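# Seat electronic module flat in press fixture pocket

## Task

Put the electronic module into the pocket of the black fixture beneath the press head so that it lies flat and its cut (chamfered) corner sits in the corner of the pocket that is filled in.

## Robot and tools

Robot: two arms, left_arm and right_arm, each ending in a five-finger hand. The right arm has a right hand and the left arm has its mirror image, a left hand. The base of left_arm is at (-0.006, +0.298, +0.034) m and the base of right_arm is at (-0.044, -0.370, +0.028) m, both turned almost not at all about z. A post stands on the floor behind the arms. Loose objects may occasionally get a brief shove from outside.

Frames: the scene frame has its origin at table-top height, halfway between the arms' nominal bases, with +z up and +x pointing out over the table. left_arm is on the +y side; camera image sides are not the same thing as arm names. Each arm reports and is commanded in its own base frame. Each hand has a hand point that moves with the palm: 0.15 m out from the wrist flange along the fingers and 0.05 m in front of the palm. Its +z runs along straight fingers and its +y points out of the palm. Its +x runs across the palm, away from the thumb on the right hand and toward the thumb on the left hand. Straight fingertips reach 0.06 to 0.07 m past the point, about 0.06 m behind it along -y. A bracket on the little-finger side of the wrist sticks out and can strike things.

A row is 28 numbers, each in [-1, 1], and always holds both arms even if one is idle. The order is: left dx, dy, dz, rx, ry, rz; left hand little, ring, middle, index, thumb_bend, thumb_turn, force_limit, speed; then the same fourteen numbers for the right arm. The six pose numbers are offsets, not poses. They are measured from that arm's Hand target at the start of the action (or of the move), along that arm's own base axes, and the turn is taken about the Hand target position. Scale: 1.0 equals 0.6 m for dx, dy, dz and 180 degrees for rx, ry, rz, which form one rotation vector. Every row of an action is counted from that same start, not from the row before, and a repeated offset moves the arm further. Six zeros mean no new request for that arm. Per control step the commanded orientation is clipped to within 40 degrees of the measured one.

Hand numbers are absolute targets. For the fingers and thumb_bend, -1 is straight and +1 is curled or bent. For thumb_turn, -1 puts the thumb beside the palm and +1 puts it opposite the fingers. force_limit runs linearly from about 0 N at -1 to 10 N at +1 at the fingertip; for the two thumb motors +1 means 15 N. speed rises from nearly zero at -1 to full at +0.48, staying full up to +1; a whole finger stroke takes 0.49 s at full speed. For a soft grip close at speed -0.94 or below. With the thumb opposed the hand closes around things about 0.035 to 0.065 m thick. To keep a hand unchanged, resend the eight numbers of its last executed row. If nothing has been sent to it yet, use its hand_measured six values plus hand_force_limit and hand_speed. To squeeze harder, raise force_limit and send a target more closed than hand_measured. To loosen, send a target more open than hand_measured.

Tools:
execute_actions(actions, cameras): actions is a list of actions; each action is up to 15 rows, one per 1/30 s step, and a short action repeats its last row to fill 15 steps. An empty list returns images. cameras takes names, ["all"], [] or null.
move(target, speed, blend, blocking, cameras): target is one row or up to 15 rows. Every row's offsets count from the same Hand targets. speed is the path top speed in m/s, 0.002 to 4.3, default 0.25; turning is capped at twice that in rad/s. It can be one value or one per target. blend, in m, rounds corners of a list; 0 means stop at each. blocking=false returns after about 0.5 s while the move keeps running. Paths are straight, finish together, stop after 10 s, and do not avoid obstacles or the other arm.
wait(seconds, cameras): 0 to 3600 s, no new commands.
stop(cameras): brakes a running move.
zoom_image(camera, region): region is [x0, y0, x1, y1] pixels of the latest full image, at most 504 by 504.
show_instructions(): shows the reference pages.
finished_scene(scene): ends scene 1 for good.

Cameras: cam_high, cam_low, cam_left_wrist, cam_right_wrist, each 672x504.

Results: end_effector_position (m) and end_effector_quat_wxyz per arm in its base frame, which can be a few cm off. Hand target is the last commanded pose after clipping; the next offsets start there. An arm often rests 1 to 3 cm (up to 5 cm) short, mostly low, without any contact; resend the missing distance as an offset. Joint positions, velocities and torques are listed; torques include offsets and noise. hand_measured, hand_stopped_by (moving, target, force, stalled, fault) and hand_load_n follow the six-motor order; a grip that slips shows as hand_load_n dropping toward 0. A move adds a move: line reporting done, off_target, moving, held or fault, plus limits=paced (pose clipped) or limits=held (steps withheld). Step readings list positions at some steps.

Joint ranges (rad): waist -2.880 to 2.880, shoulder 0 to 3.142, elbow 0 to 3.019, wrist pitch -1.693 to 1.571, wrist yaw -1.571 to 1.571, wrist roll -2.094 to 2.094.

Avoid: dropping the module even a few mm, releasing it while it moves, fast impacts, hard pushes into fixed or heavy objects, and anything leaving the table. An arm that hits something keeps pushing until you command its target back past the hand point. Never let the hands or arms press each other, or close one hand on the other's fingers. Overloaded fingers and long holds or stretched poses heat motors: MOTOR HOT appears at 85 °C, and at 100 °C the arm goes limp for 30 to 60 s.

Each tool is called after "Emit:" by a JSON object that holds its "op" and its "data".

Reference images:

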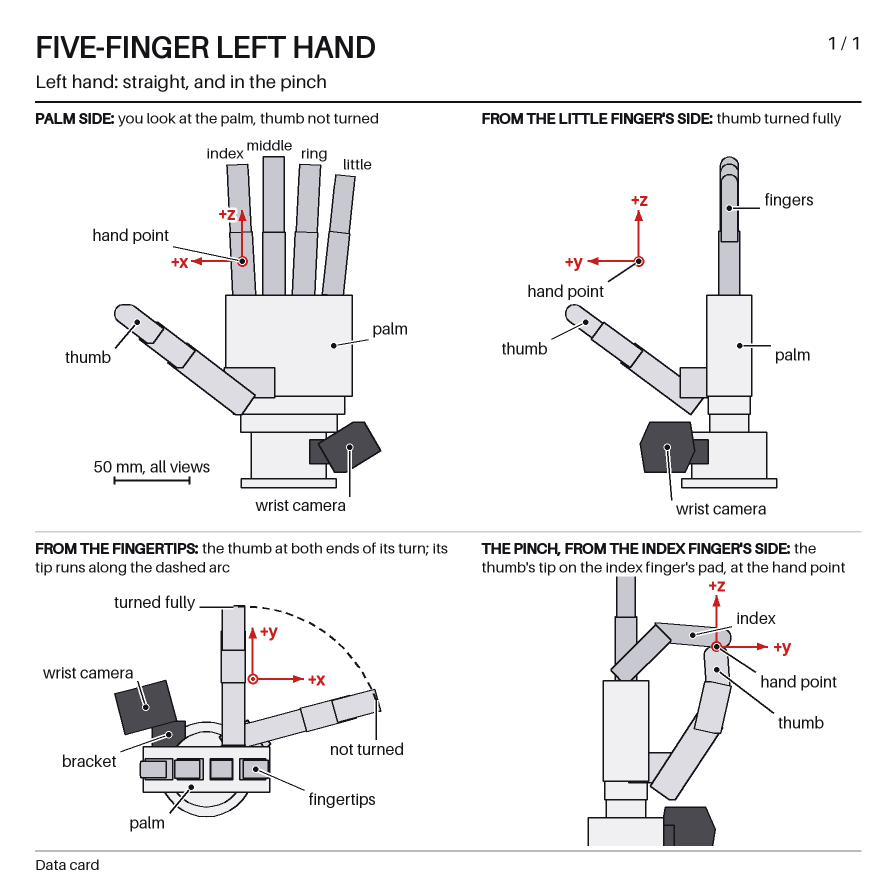

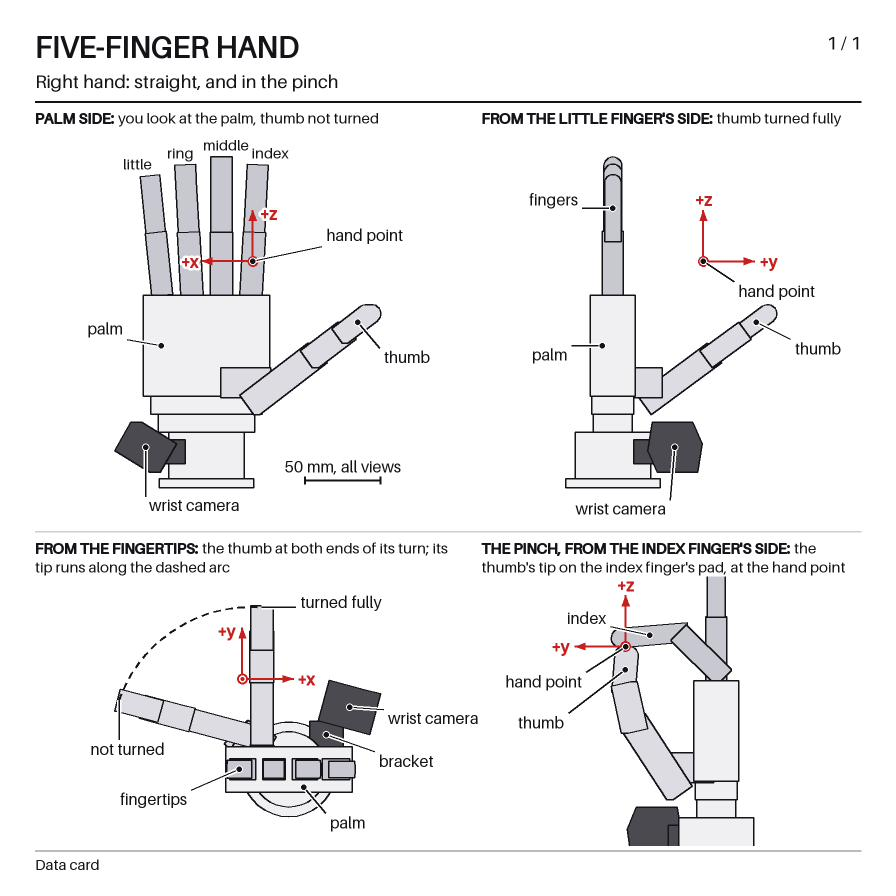

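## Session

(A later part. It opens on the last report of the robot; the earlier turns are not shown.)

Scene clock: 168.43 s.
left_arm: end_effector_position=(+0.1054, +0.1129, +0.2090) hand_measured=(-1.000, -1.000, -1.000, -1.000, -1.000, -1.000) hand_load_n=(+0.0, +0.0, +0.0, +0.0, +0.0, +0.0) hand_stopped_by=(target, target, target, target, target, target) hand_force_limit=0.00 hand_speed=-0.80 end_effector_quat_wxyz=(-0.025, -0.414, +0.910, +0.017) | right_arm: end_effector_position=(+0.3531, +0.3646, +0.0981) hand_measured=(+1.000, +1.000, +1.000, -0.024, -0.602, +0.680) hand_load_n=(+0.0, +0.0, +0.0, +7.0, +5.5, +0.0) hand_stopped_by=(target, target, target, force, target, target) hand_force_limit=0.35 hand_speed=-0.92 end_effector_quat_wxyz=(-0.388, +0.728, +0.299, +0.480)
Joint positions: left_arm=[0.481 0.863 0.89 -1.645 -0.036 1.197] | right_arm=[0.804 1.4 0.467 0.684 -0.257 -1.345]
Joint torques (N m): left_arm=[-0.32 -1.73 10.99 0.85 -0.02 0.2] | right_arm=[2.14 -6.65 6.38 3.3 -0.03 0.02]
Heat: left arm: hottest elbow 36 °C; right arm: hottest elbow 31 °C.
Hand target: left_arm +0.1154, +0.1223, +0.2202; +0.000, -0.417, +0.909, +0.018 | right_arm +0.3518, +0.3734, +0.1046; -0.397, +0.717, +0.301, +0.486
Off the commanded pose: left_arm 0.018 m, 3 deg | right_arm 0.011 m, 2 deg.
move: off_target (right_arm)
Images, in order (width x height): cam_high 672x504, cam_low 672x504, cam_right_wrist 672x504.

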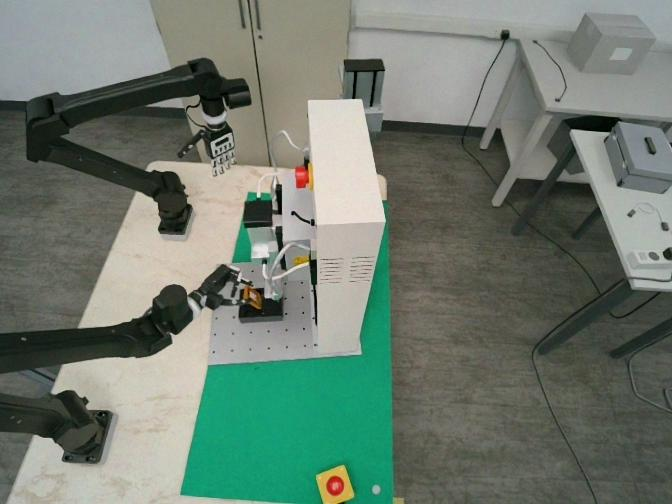

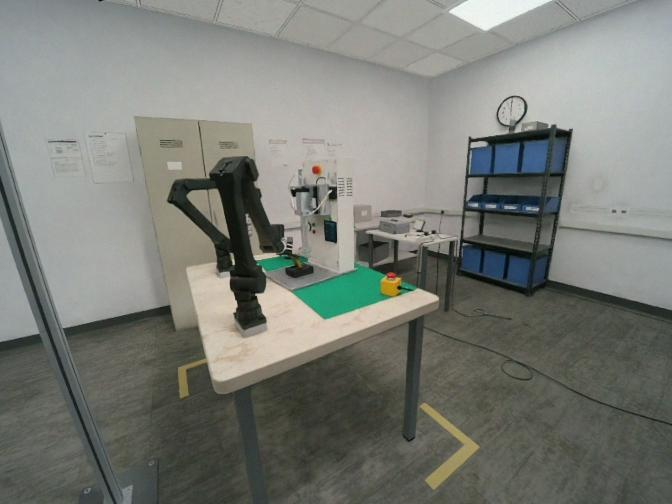

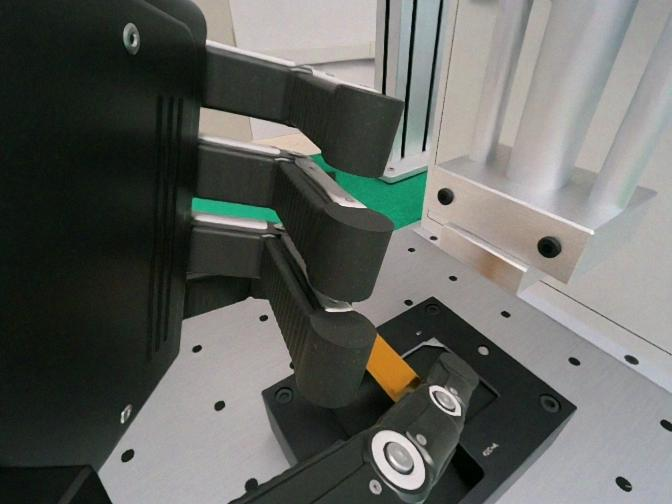

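Emit:
{"op": "move", "data": {"target": [0,0,0,0,0,0,-1,-1,-1,-1,-1,-1,0,-0.8,-0.004,-0.003,-0.02,0,0,0,1,1,1,0.12,-0.6,0.68,0.35,-0.92], "speed": 0.04, "cameras": ["cam_low", "cam_high", "cam_right_wrist"]}}

Emit:
{"op": "zoom_image", "data": {"camera": "cam_high", "region": [225, 275, 285, 325]}}

Emit:
{"op": "zoom_image", "data": {"camera": "cam_low", "region": [270, 230, 330, 290]}}

Emit:
{"op": "zoom_image", "data": {"camera": "cam_right_wrist", "region": [250, 280, 600, 504]}}

Scene clock: 169.93 s.
left_arm: end_effector_position=(+0.1054, +0.1129, +0.2090) hand_measured=(-1.000, -1.000, -1.000, -1.000, -1.000, -1.000) hand_load_n=(+0.0, +0.0, +0.0, +0.0, +0.0, +0.0) hand_stopped_by=(target, target, target, target, target, target) hand_force_limit=0.00 hand_speed=-0.80 end_effector_quat_wxyz=(-0.025, -0.414, +0.910, +0.017) | right_arm: end_effector_position=(+0.3549, +0.3666, +0.0932) hand_measured=(+1.000, +1.000, +1.000, -0.024, -0.602, +0.680) hand_load_n=(+0.0, +0.0, +0.0, +7.0, +5.5, +0.0) hand_stopped_by=(target, target, target, force, target, target) hand_force_limit=0.35 hand_speed=-0.92 end_effector_quat_wxyz=(-0.390, +0.723, +0.298, +0.485)
Joint positions: left_arm=[0.481 0.863 0.89 -1.645 -0.036 1.197] | right_arm=[0.804 1.434 0.462 0.738 -0.257 -1.345]
Joint torques (N m): left_arm=[-0.32 -1.73 10.99 0.85 -0.02 0.2] | right_arm=[2.49 -6.71 5.34 3.26 0.05 0.03]
Heat: left arm: hottest elbow 36 °C; right arm: hottest elbow 31 °C.
Hand target: left_arm +0.1154, +0.1223, +0.2202; +0.000, -0.417, +0.909, +0.018 | right_arm +0.3494, +0.3716, +0.0926; -0.397, +0.717, +0.301, +0.486
Off the commanded pose: left_arm 0.018 m, 3 deg | right_arm 0.007 m, 1 deg.
move: done
Images, in order (width x height): cam_high 672x504, cam_low 672x504, cam_right_wrist 672x504.

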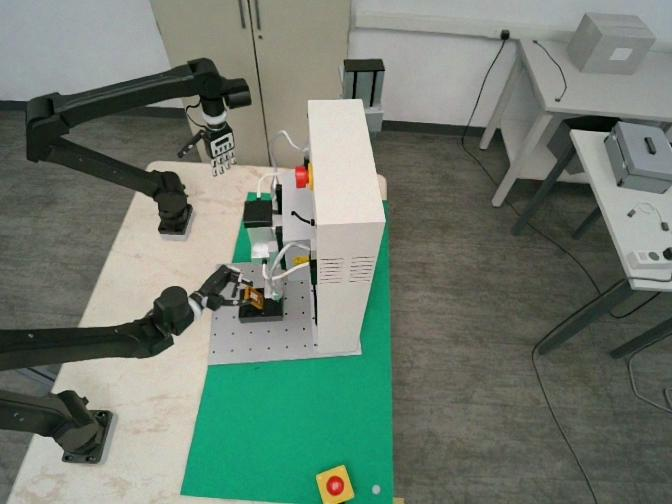

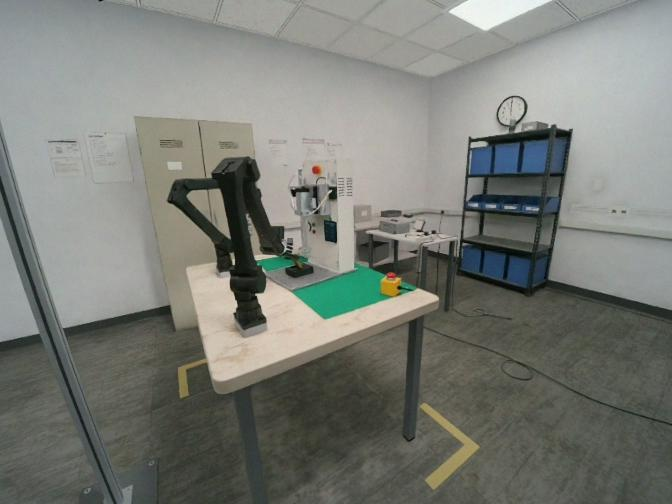

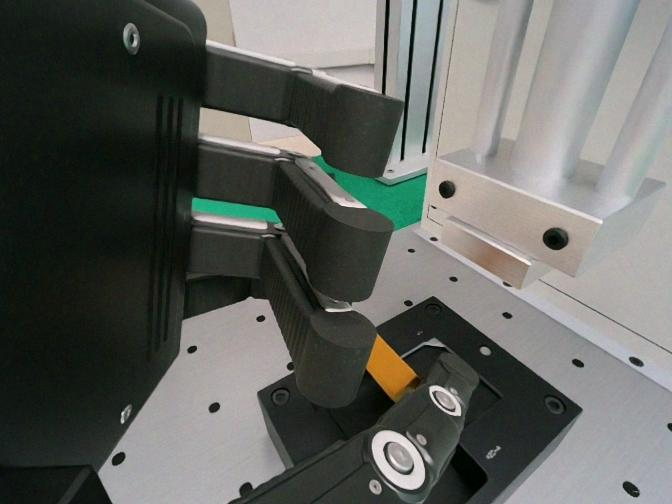

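Scaled by 8.400 from the camera's image (finer frame: 960x720).

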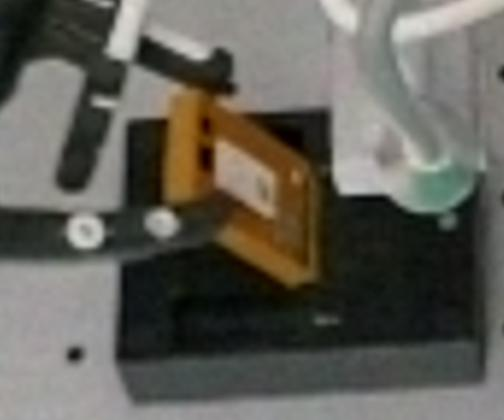

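Scaled by 8.400 from the camera's image (finer frame: 960x720).

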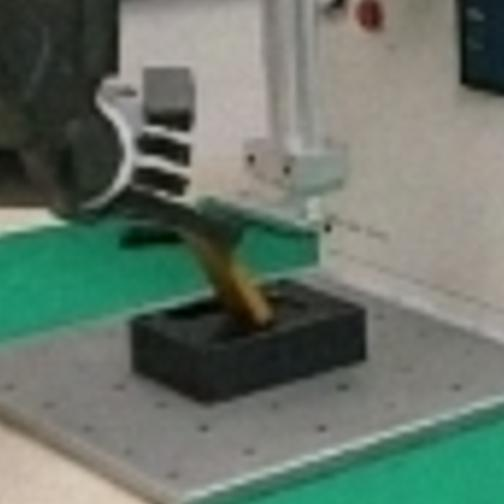

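Scaled by 1.440 from the camera's image (finer frame: 960x720).

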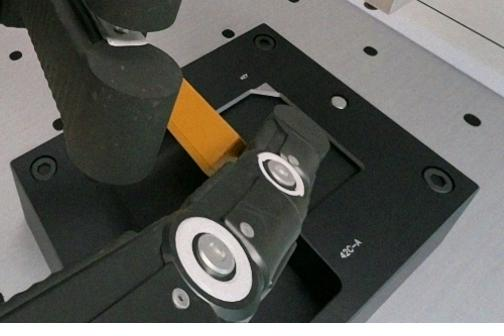

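Emit:
{"op": "move", "data": {"target": [0,0,0,0,0,0,-1,-1,-1,-1,-1,-1,0,-0.8,-0.004,-0.007,-0.025,0,0,0,1,1,1,0.12,-0.6,0.68,0.35,-0.92], "speed": 0.04, "cameras": ["cam_low", "cam_high", "cam_right_wrist"]}}

Emit:
{"op": "zoom_image", "data": {"camera": "cam_high", "region": [225, 275, 285, 325]}}

Emit:
{"op": "zoom_image", "data": {"camera": "cam_low", "region": [270, 230, 330, 290]}}

Emit:
{"op": "zoom_image", "data": {"camera": "cam_right_wrist", "region": [250, 280, 600, 504]}}

Scene clock: 171.33 s.
left_arm: end_effector_position=(+0.1054, +0.1129, +0.2090) hand_measured=(-1.000, -1.000, -1.000, -1.000, -1.000, -1.000) hand_load_n=(+0.0, +0.0, +0.0, +0.0, +0.0, +0.0) hand_stopped_by=(target, target, target, target, target, target) hand_force_limit=0.00 hand_speed=-0.80 end_effector_quat_wxyz=(-0.025, -0.414, +0.910, +0.017) | right_arm: end_effector_position=(+0.3507, +0.3645, +0.0795) hand_measured=(+1.000, +1.000, +1.000, -0.024, -0.602, +0.680) hand_load_n=(+0.0, +0.0, +0.0, +7.0, +6.0, +0.0) hand_stopped_by=(target, target, target, force, target, target) hand_force_limit=0.35 hand_speed=-0.92 end_effector_quat_wxyz=(-0.393, +0.721, +0.300, +0.485)
Joint positions: left_arm=[0.481 0.863 0.89 -1.645 -0.036 1.197] | right_arm=[0.804 1.477 0.439 0.807 -0.265 -1.345]
Joint torques (N m): left_arm=[-0.26 -1.73 10.99 0.85 -0.02 0.2] | right_arm=[2.08 -6.77 4.85 3.21 -0.11 0.01]
Heat: left arm: hottest elbow 36 °C; right arm: hottest elbow 31 °C.
Hand target: left_arm +0.1154, +0.1223, +0.2202; +0.000, -0.417, +0.909, +0.018 | right_arm +0.3470, +0.3674, +0.0776; -0.397, +0.717, +0.301, +0.486
Off the commanded pose: left_arm 0.018 m, 3 deg | right_arm 0.005 m, 1 deg.
move: done
Images, in order (width x height): cam_high 672x504, cam_low 672x504, cam_right_wrist 672x504.

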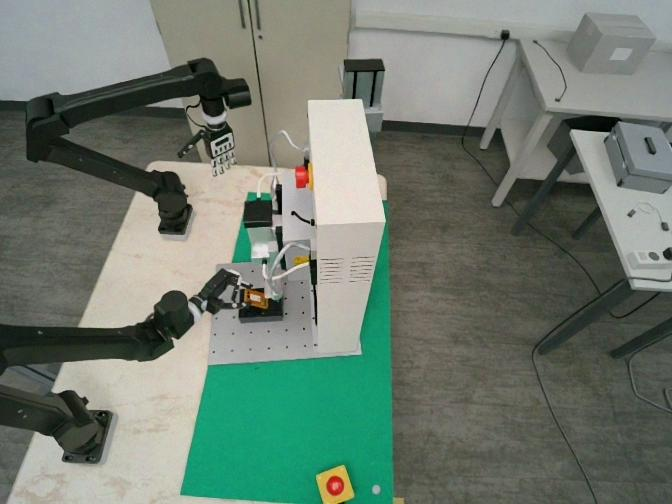

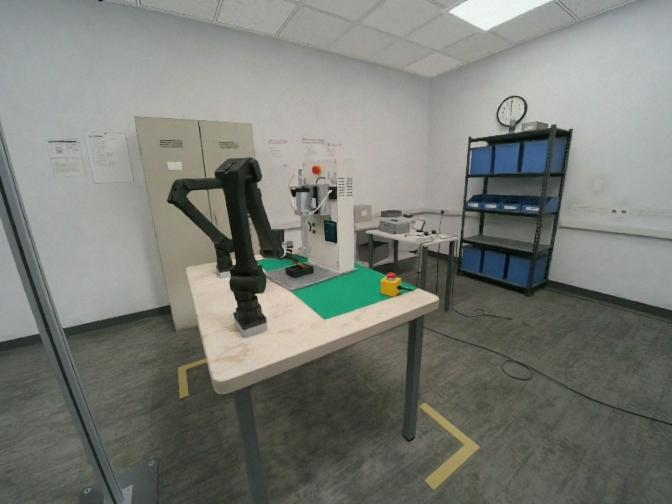

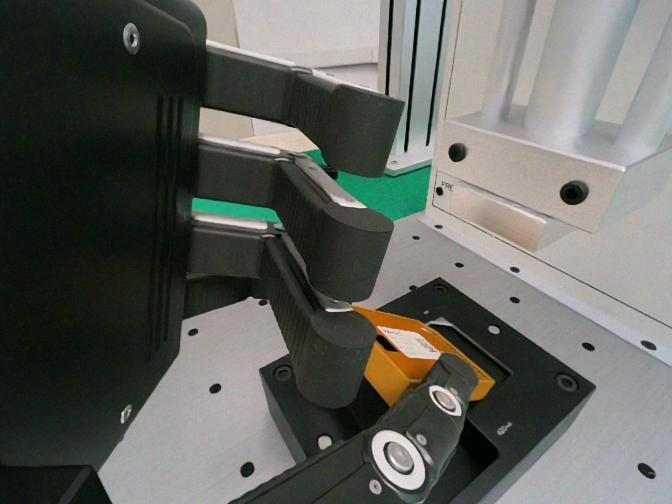

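Scaled by 8.400 from the camera's image (finer frame: 960x720).

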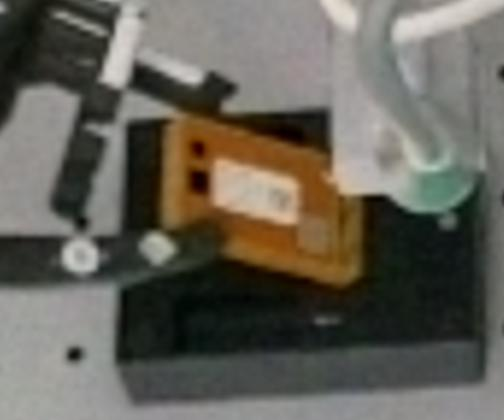

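Scaled by 8.400 from the camera's image (finer frame: 960x720).

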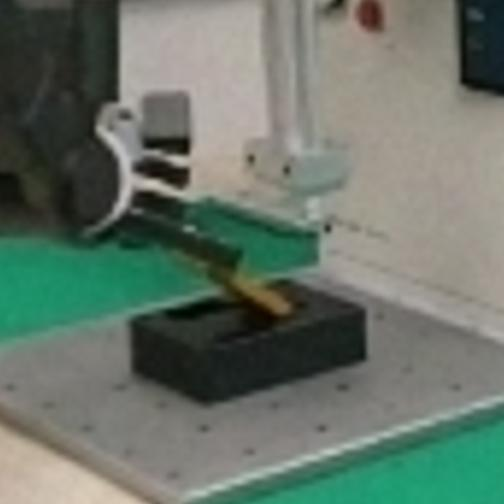

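Scaled by 1.440 from the camera's image (finer frame: 960x720).

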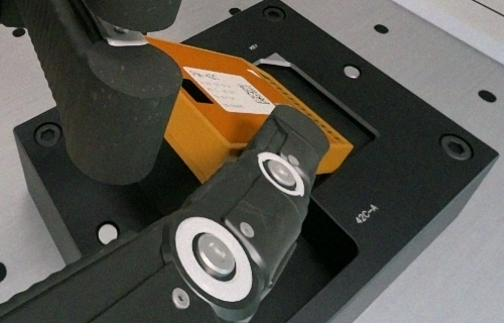

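Emit:
{"op": "move", "data": {"target": [0,0,0,0,0,0,-1,-1,-1,-1,-1,-1,0,-0.8,0.004,-0.001,-0.02,0,0,0,1,1,1,0.12,-0.6,0.68,0.35,-0.92], "speed": 0.04, "cameras": ["cam_low", "cam_high", "cam_right_wrist"]}}

Emit:
{"op": "zoom_image", "data": {"camera": "cam_high", "region": [225, 275, 285, 325]}}

Emit:
{"op": "zoom_image", "data": {"camera": "cam_low", "region": [270, 230, 330, 290]}}

Emit:
{"op": "zoom_image", "data": {"camera": "cam_right_wrist", "region": [250, 280, 600, 504]}}

Scene clock: 172.83 s.
left_arm: end_effector_position=(+0.1054, +0.1129, +0.2090) hand_measured=(-1.000, -1.000, -1.000, -1.000, -1.000, -1.000) hand_load_n=(+0.0, +0.0, +0.0, +0.0, +0.0, +0.0) hand_stopped_by=(target, target, target, target, target, target) hand_force_limit=0.00 hand_speed=-0.80 end_effector_quat_wxyz=(-0.025, -0.414, +0.910, +0.017) | right_arm: end_effector_position=(+0.3530, +0.3659, +0.0672) hand_measured=(+1.000, +1.000, +1.000, -0.024, -0.602, +0.680) hand_load_n=(+0.0, +0.0, +0.0, +7.0, +5.5, -0.5) hand_stopped_by=(target, target, target, force, target, target) hand_force_limit=0.35 hand_speed=-0.92 end_effector_quat_wxyz=(-0.392, +0.722, +0.299, +0.485)
Joint positions: left_arm=[0.481 0.863 0.89 -1.645 -0.036 1.197] | right_arm=[0.804 1.53 0.439 0.86 -0.262 -1.345]
Joint torques (N m): left_arm=[-0.26 -1.73 10.99 0.84 -0.02 0.19] | right_arm=[1.67 -7.24 4.3 3.21 -0.19 0]
Heat: left arm: hottest elbow 36 °C; right arm: hottest elbow 31 °C.
Hand target: left_arm +0.1154, +0.1223, +0.2202; +0.000, -0.417, +0.909, +0.018 | right_arm +0.3494, +0.3668, +0.0656; -0.397, +0.717, +0.301, +0.486
Off the commanded pose: left_arm 0.018 m, 3 deg | right_arm 0.004 m, 1 deg.
move: done
Images, in order (width x height): cam_high 672x504, cam_low 672x504, cam_right_wrist 672x504.

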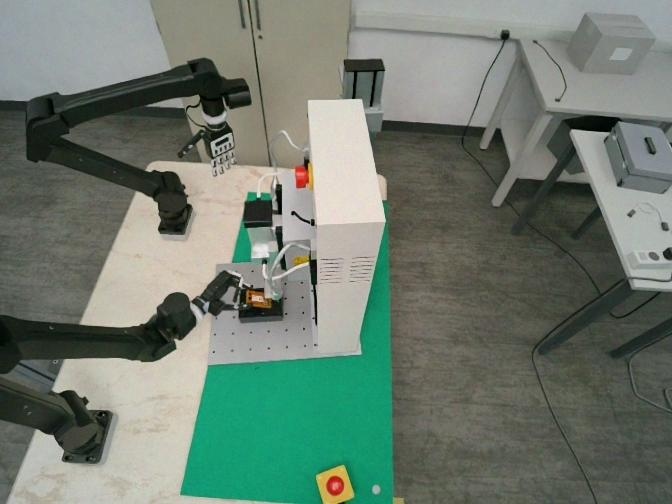

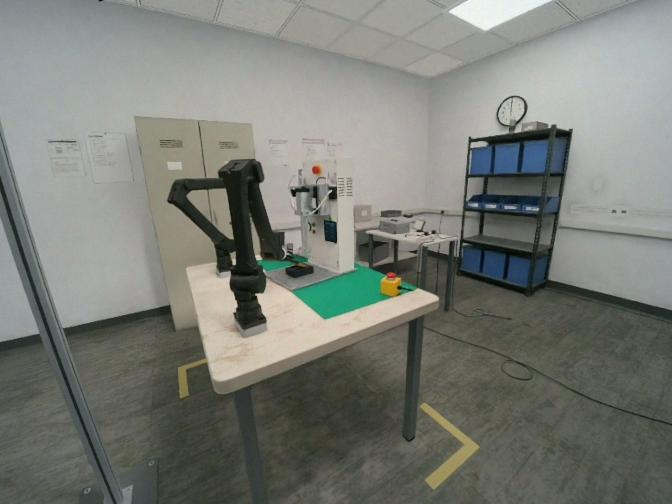

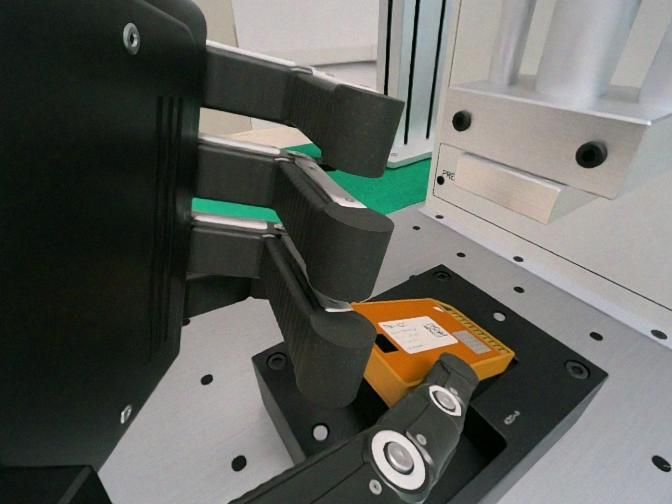

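Scaled by 8.400 from the camera's image (finer frame: 960x720).

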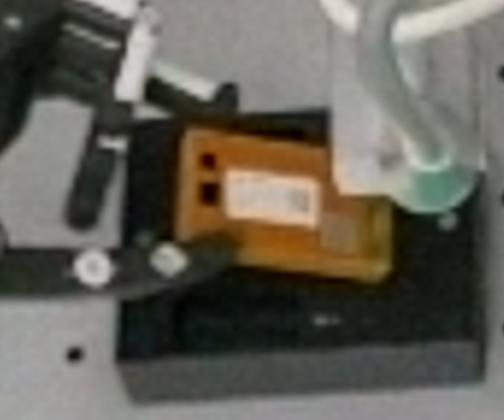

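Scaled by 8.400 from the camera's image (finer frame: 960x720).

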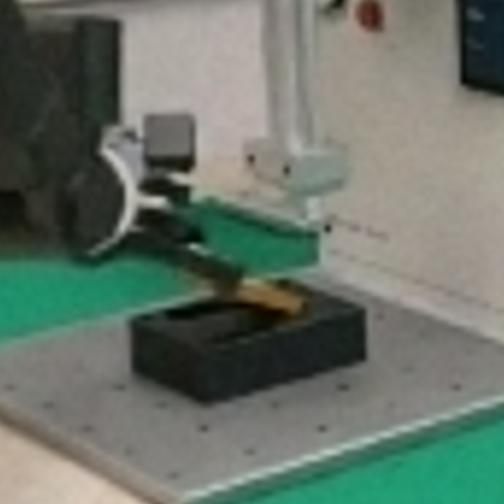

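Scaled by 1.440 from the camera's image (finer frame: 960x720).

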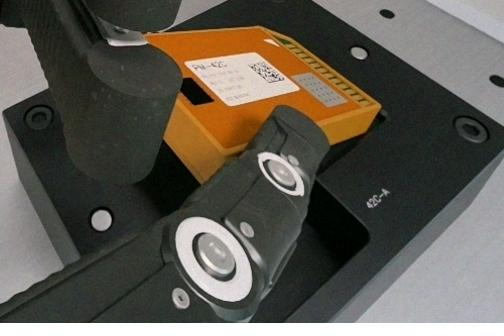

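Emit:
{"op": "zoom_image", "data": {"camera": "cam_right_wrist", "region": [400, 270, 600, 440]}}

Scaled by 2.520 from the camera's image (finer frame: 960x720).

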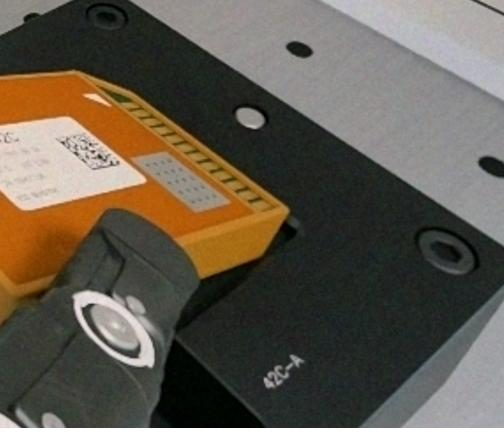

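Emit:
{"op": "move", "data": {"target": [0,0,0,0,0,0,-1,-1,-1,-1,-1,-1,0,-0.8,0.007,0,-0.013,0,0,0,1,1,1,0.12,-0.6,0.68,0.35,-0.92], "speed": 0.03, "cameras": ["cam_low", "cam_high", "cam_right_wrist"]}}

Emit:
{"op": "zoom_image", "data": {"camera": "cam_high", "region": [225, 275, 285, 325]}}

Emit:
{"op": "zoom_image", "data": {"camera": "cam_low", "region": [270, 230, 330, 290]}}

Emit:
{"op": "zoom_image", "data": {"camera": "cam_right_wrist", "region": [350, 270, 600, 480]}}

Scene clock: 174.30 s.
left_arm: end_effector_position=(+0.1054, +0.1129, +0.2090) hand_measured=(-1.000, -1.000, -1.000, -1.000, -1.000, -1.000) hand_load_n=(+0.0, +0.0, +0.0, +0.0, +0.0, +0.0) hand_stopped_by=(target, target, target, target, target, target) hand_force_limit=0.00 hand_speed=-0.80 end_effector_quat_wxyz=(-0.025, -0.414, +0.910, +0.017) | right_arm: end_effector_position=(+0.3523, +0.3678, +0.0576) hand_measured=(+1.000, +1.000, +1.000, -0.024, -0.602, +0.680) hand_load_n=(+0.0, +0.0, +0.0, +6.5, +5.5, +0.0) hand_stopped_by=(target, target, target, force, target, target) hand_force_limit=0.35 hand_speed=-0.92 end_effector_quat_wxyz=(-0.394, +0.722, +0.302, +0.482)
Joint positions: left_arm=[0.481 0.863 0.89 -1.645 -0.036 1.197] | right_arm=[0.804 1.567 0.439 0.892 -0.271 -1.345]
Joint torques (N m): left_arm=[-0.26 -1.73 11 0.85 -0.02 0.2] | right_arm=[0.97 -7.3 4.37 3.22 -0.22 -0.02]
Heat: left arm: hottest elbow 36 °C; right arm: hottest elbow 31 °C.
Hand target: left_arm +0.1154, +0.1223, +0.2202; +0.000, -0.417, +0.909, +0.018 | right_arm +0.3536, +0.3668, +0.0578; -0.397, +0.717, +0.301, +0.486
Off the commanded pose: left_arm 0.018 m, 3 deg | right_arm 0.002 m, 1 deg.
move: done
Images, in order (width x height): cam_high 672x504, cam_low 672x504, cam_right_wrist 672x504.

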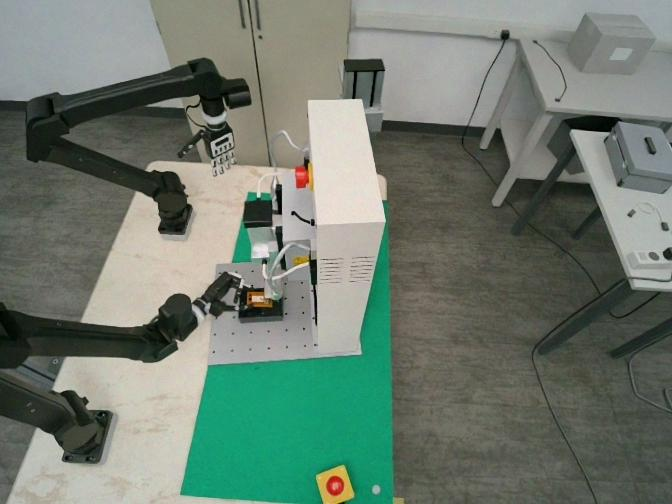

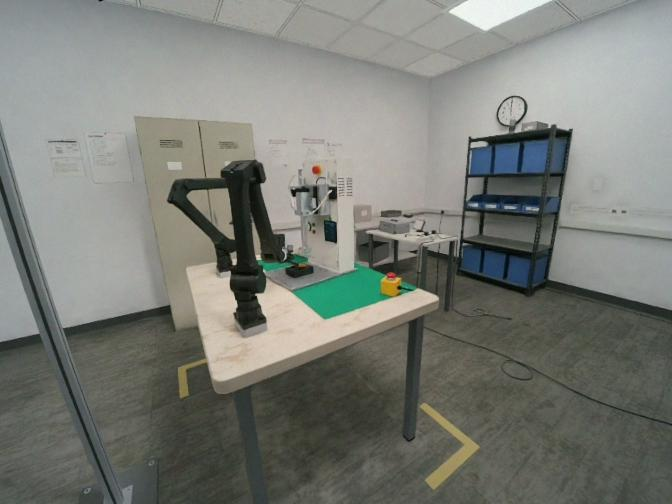

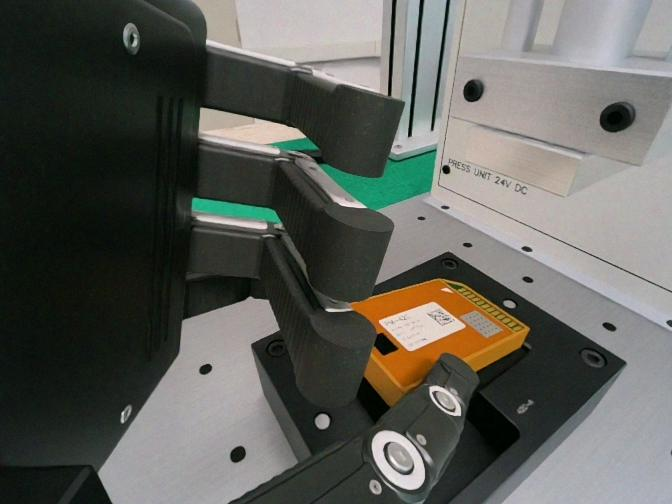

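Scaled by 8.400 from the camera's image (finer frame: 960x720).

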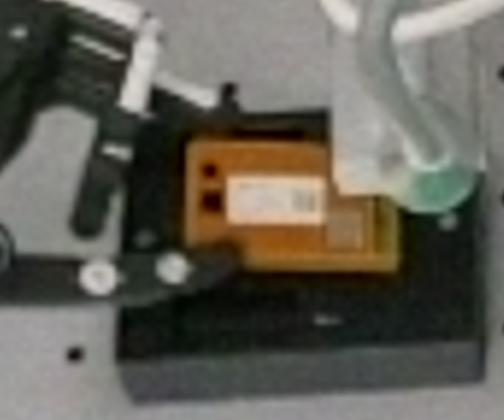

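Scaled by 8.400 from the camera's image (finer frame: 960x720).

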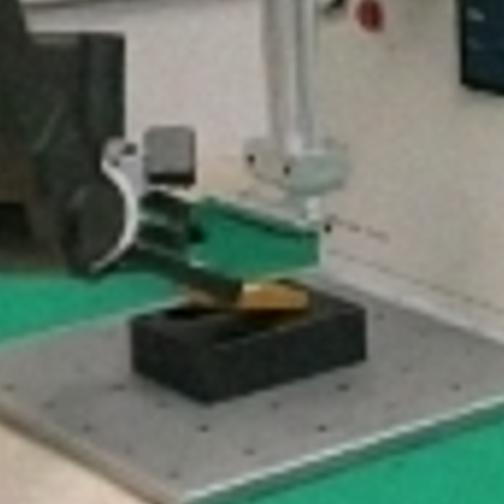

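Scaled by 2.016 from the camera's image (finer frame: 960x720).

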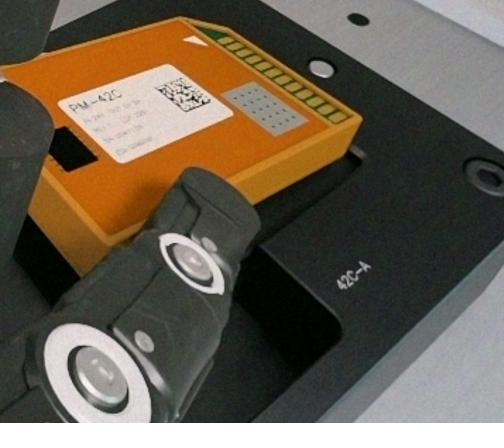

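Emit:
{"op": "zoom_image", "data": {"camera": "cam_low", "region": [282, 252, 318, 282]}}

Emit:
{"op": "zoom_image", "data": {"camera": "cam_high", "region": [236, 284, 286, 324]}}

Emit:
{"op": "zoom_image", "data": {"camera": "cam_right_wrist", "region": [430, 270, 560, 380]}}

Scaled by 14.000 from the camera's image (finer frame: 960x720).

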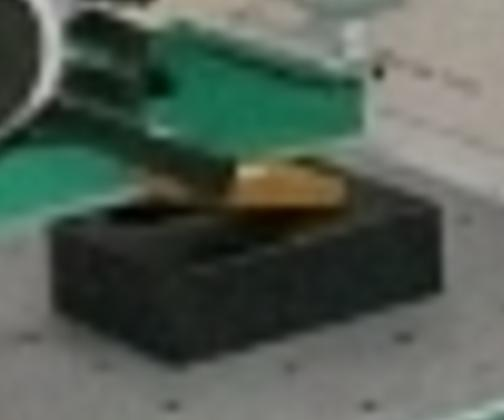

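Scaled by 10.080 from the camera's image (finer frame: 960x720).

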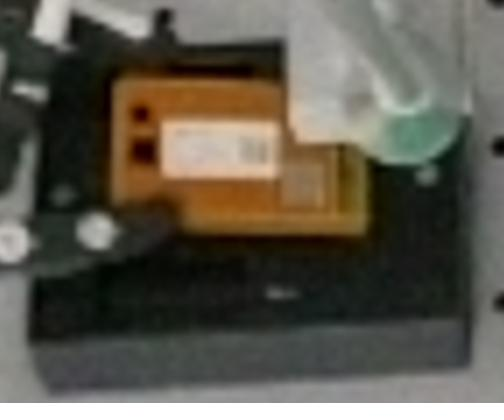

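Scaled by 3.877 from the camera's image (finer frame: 960x720).

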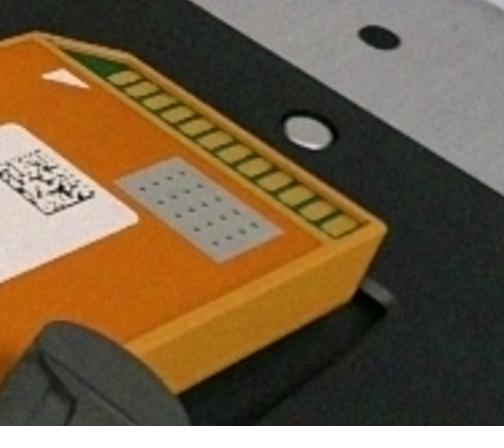

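Emit:
{"op": "move", "data": {"target": [0,0,0,0,0,0,-1,-1,-1,-1,-1,-1,0,-0.8,0.0,-0.002,-0.011,0,0,0,1,1,1,0.12,-0.6,0.68,0.35,-0.92], "speed": 0.03, "cameras": ["cam_low", "cam_high", "cam_right_wrist"]}}

Emit:
{"op": "zoom_image", "data": {"camera": "cam_low", "region": [282, 252, 318, 282]}}

Emit:
{"op": "zoom_image", "data": {"camera": "cam_high", "region": [236, 284, 286, 324]}}

Emit:
{"op": "zoom_image", "data": {"camera": "cam_right_wrist", "region": [360, 260, 570, 420]}}

Scene clock: 175.87 s.
left_arm: end_effector_position=(+0.1054, +0.1129, +0.2090) hand_measured=(-1.000, -1.000, -1.000, -1.000, -1.000, -1.000) hand_load_n=(+0.0, +0.0, +0.0, +0.0, +0.0, +0.0) hand_stopped_by=(target, target, target, target, target, target) hand_force_limit=0.00 hand_speed=-0.80 end_effector_quat_wxyz=(-0.025, -0.414, +0.910, +0.017) | right_arm: end_effector_position=(+0.3513, +0.3678, +0.0516) hand_measured=(+1.000, +1.000, +1.000, -0.024, -0.602, +0.680) hand_load_n=(+0.0, +0.0, +0.0, +7.0, +6.0, +0.0) hand_stopped_by=(target, target, target, force, target, target) hand_force_limit=0.35 hand_speed=-0.92 end_effector_quat_wxyz=(-0.395, +0.721, +0.303, +0.482)
Joint positions: left_arm=[0.481 0.863 0.89 -1.645 -0.036 1.197] | right_arm=[0.804 1.592 0.434 0.923 -0.274 -1.345]
Joint torques (N m): left_arm=[-0.26 -1.73 10.99 0.85 -0.02 0.19] | right_arm=[0.79 -7.36 4.21 3.26 -0.17 -0.03]
Heat: left arm: hottest elbow 36 °C; right arm: hottest elbow 31 °C.
Hand target: left_arm +0.1154, +0.1223, +0.2202; +0.000, -0.417, +0.909, +0.018 | right_arm +0.3536, +0.3656, +0.0512; -0.397, +0.717, +0.301, +0.486
Off the commanded pose: left_arm 0.018 m, 3 deg | right_arm 0.003 m, 1 deg.
move: done
Images, in order (width x height): cam_high 672x504, cam_low 672x504, cam_right_wrist 672x504.

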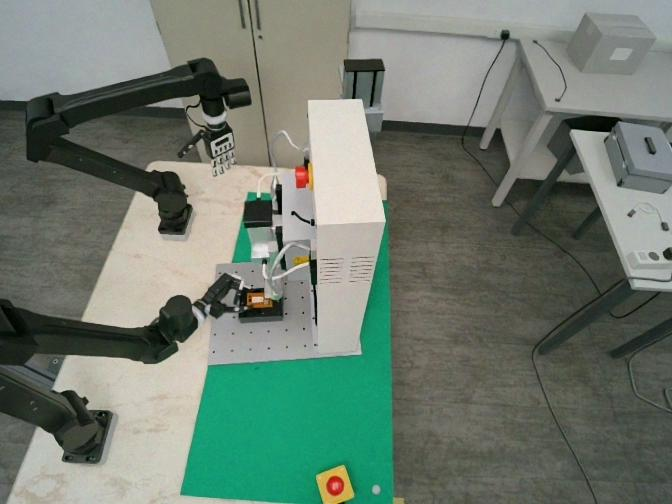

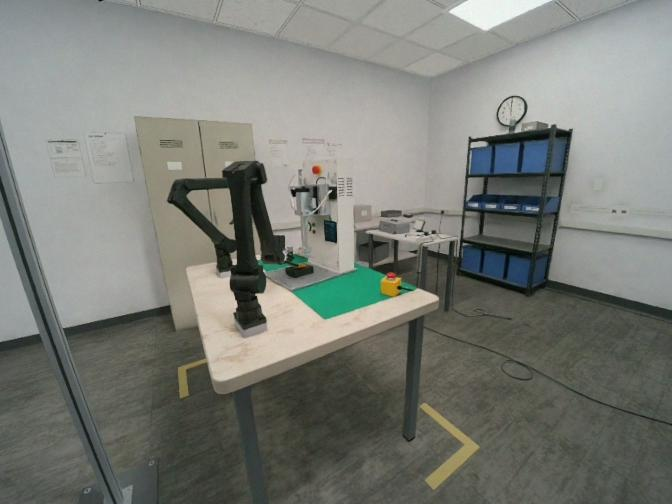

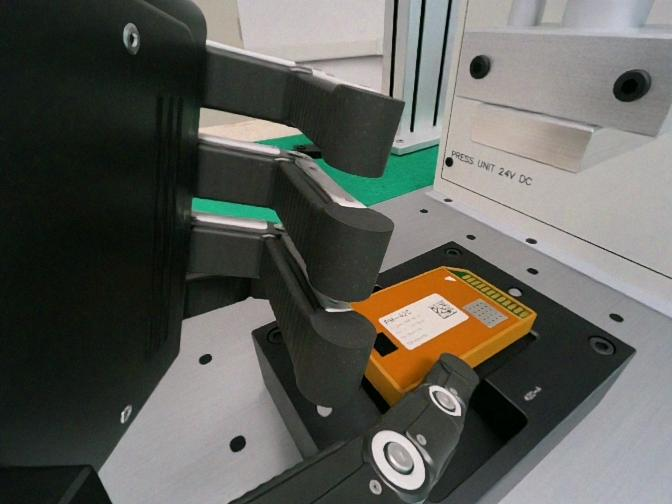

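Scaled by 14.000 from the camera's image (finer frame: 960x720).

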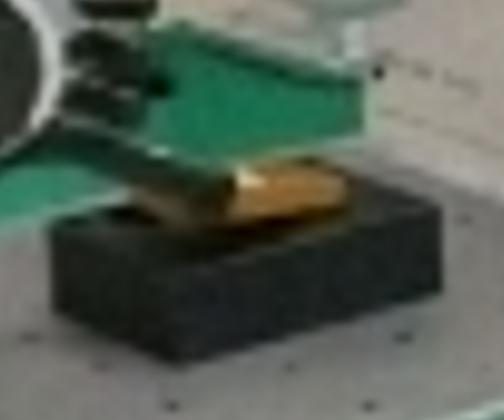

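Scaled by 10.080 from the camera's image (finer frame: 960x720).

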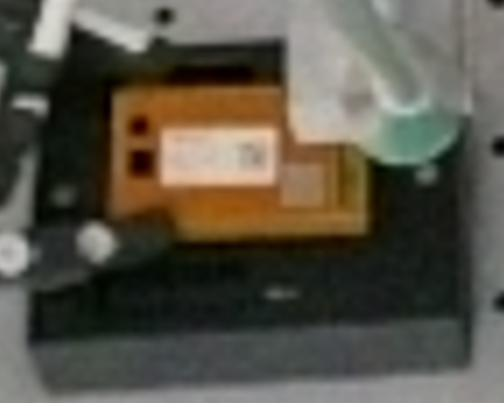

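Scaled by 2.400 from the camera's image (finer frame: 960x720).

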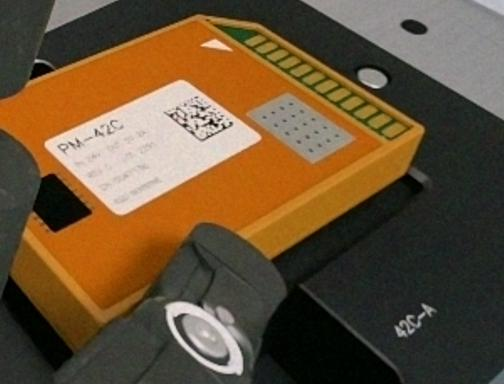

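Emit:
{"op": "move", "data": {"target": [0,0,0,0,0,0,-1,-1,-1,-1,-1,-1,0,-0.8,0.001,-0.012,0.0,0,0,0,1,1,1,0.12,-0.6,0.68,0.35,-0.92], "speed": 0.03, "cameras": ["cam_low", "cam_high", "cam_right_wrist"]}}

Emit:
{"op": "zoom_image", "data": {"camera": "cam_low", "region": [282, 252, 318, 282]}}

Emit:
{"op": "zoom_image", "data": {"camera": "cam_high", "region": [236, 284, 286, 324]}}

Emit:
{"op": "zoom_image", "data": {"camera": "cam_right_wrist", "region": [360, 260, 570, 420]}}

Scene clock: 178.00 s.
left_arm: end_effector_position=(+0.1054, +0.1129, +0.2090) hand_measured=(-1.000, -1.000, -1.000, -1.000, -1.000, -1.000) hand_load_n=(+0.0, +0.0, +0.5, +0.0, +0.0, +0.0) hand_stopped_by=(target, target, target, target, target, target) hand_force_limit=0.00 hand_speed=-0.80 end_effector_quat_wxyz=(-0.025, -0.414, +0.910, +0.017) | right_arm: end_effector_position=(+0.3485, +0.3641, +0.0481) hand_measured=(+1.000, +1.000, +1.000, -0.024, -0.602, +0.680) hand_load_n=(+0.0, +0.0, +0.0, +7.0, +5.5, -0.5) hand_stopped_by=(target, target, target, force, target, target) hand_force_limit=0.35 hand_speed=-0.92 end_effector_quat_wxyz=(-0.398, +0.722, +0.305, +0.476)
Joint positions: left_arm=[0.481 0.863 0.89 -1.645 -0.036 1.197] | right_arm=[0.796 1.592 0.424 0.926 -0.291 -1.345]
Joint torques (N m): left_arm=[-0.26 -1.67 10.99 0.85 -0.02 0.2] | right_arm=[0.56 -7.94 4 3.17 -0.21 -0.06]
Heat: left arm: hottest elbow 36 °C; right arm: hottest wrist yaw 31 °C.
Hand target: left_arm +0.1154, +0.1223, +0.2202; +0.000, -0.417, +0.909, +0.018 | right_arm +0.3542, +0.3584, +0.0512; -0.397, +0.717, +0.301, +0.486
Off the commanded pose: left_arm 0.018 m, 3 deg | right_arm 0.009 m, 1 deg.
move: done
Images, in order (width x height): cam_high 672x504, cam_low 672x504, cam_right_wrist 672x504.

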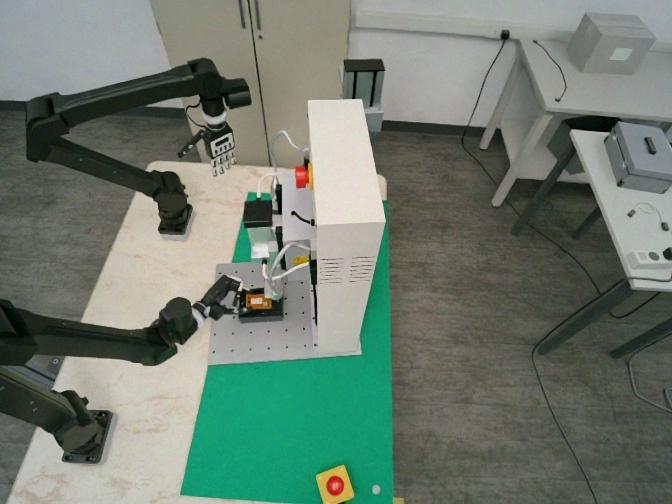

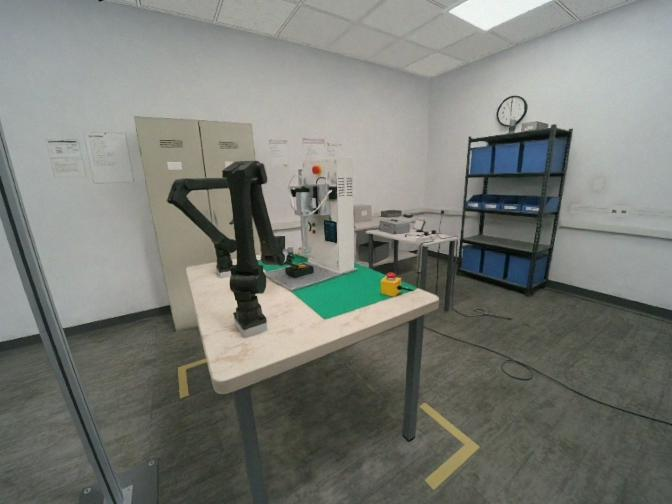

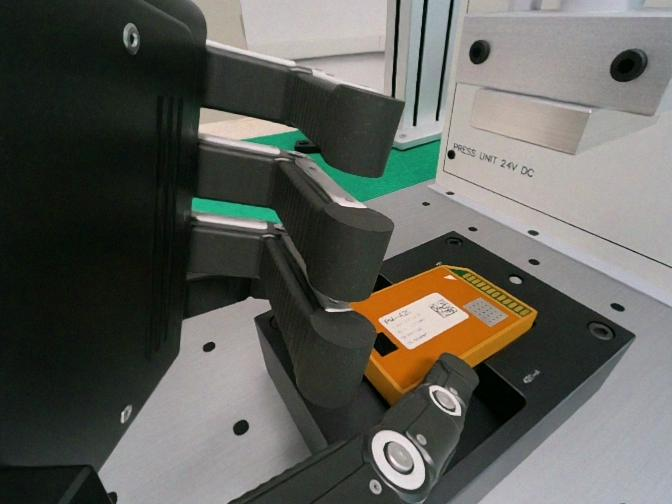

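Scaled by 14.000 from the camera's image (finer frame: 960x720).

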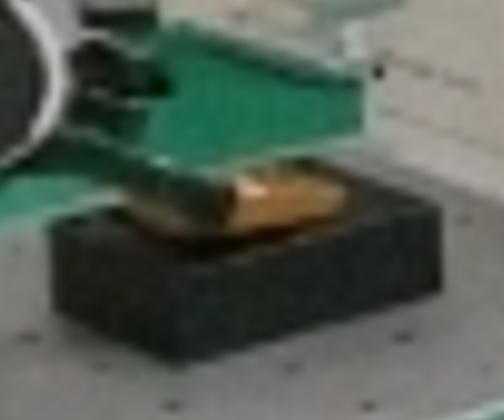

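Scaled by 10.080 from the camera's image (finer frame: 960x720).

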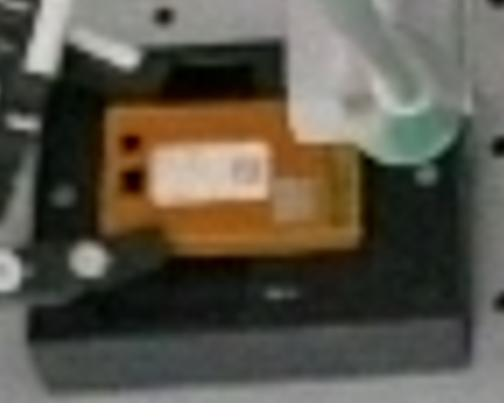

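Scaled by 2.400 from the camera's image (finer frame: 960x720).

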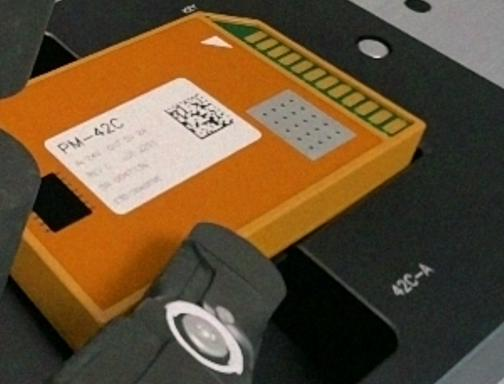

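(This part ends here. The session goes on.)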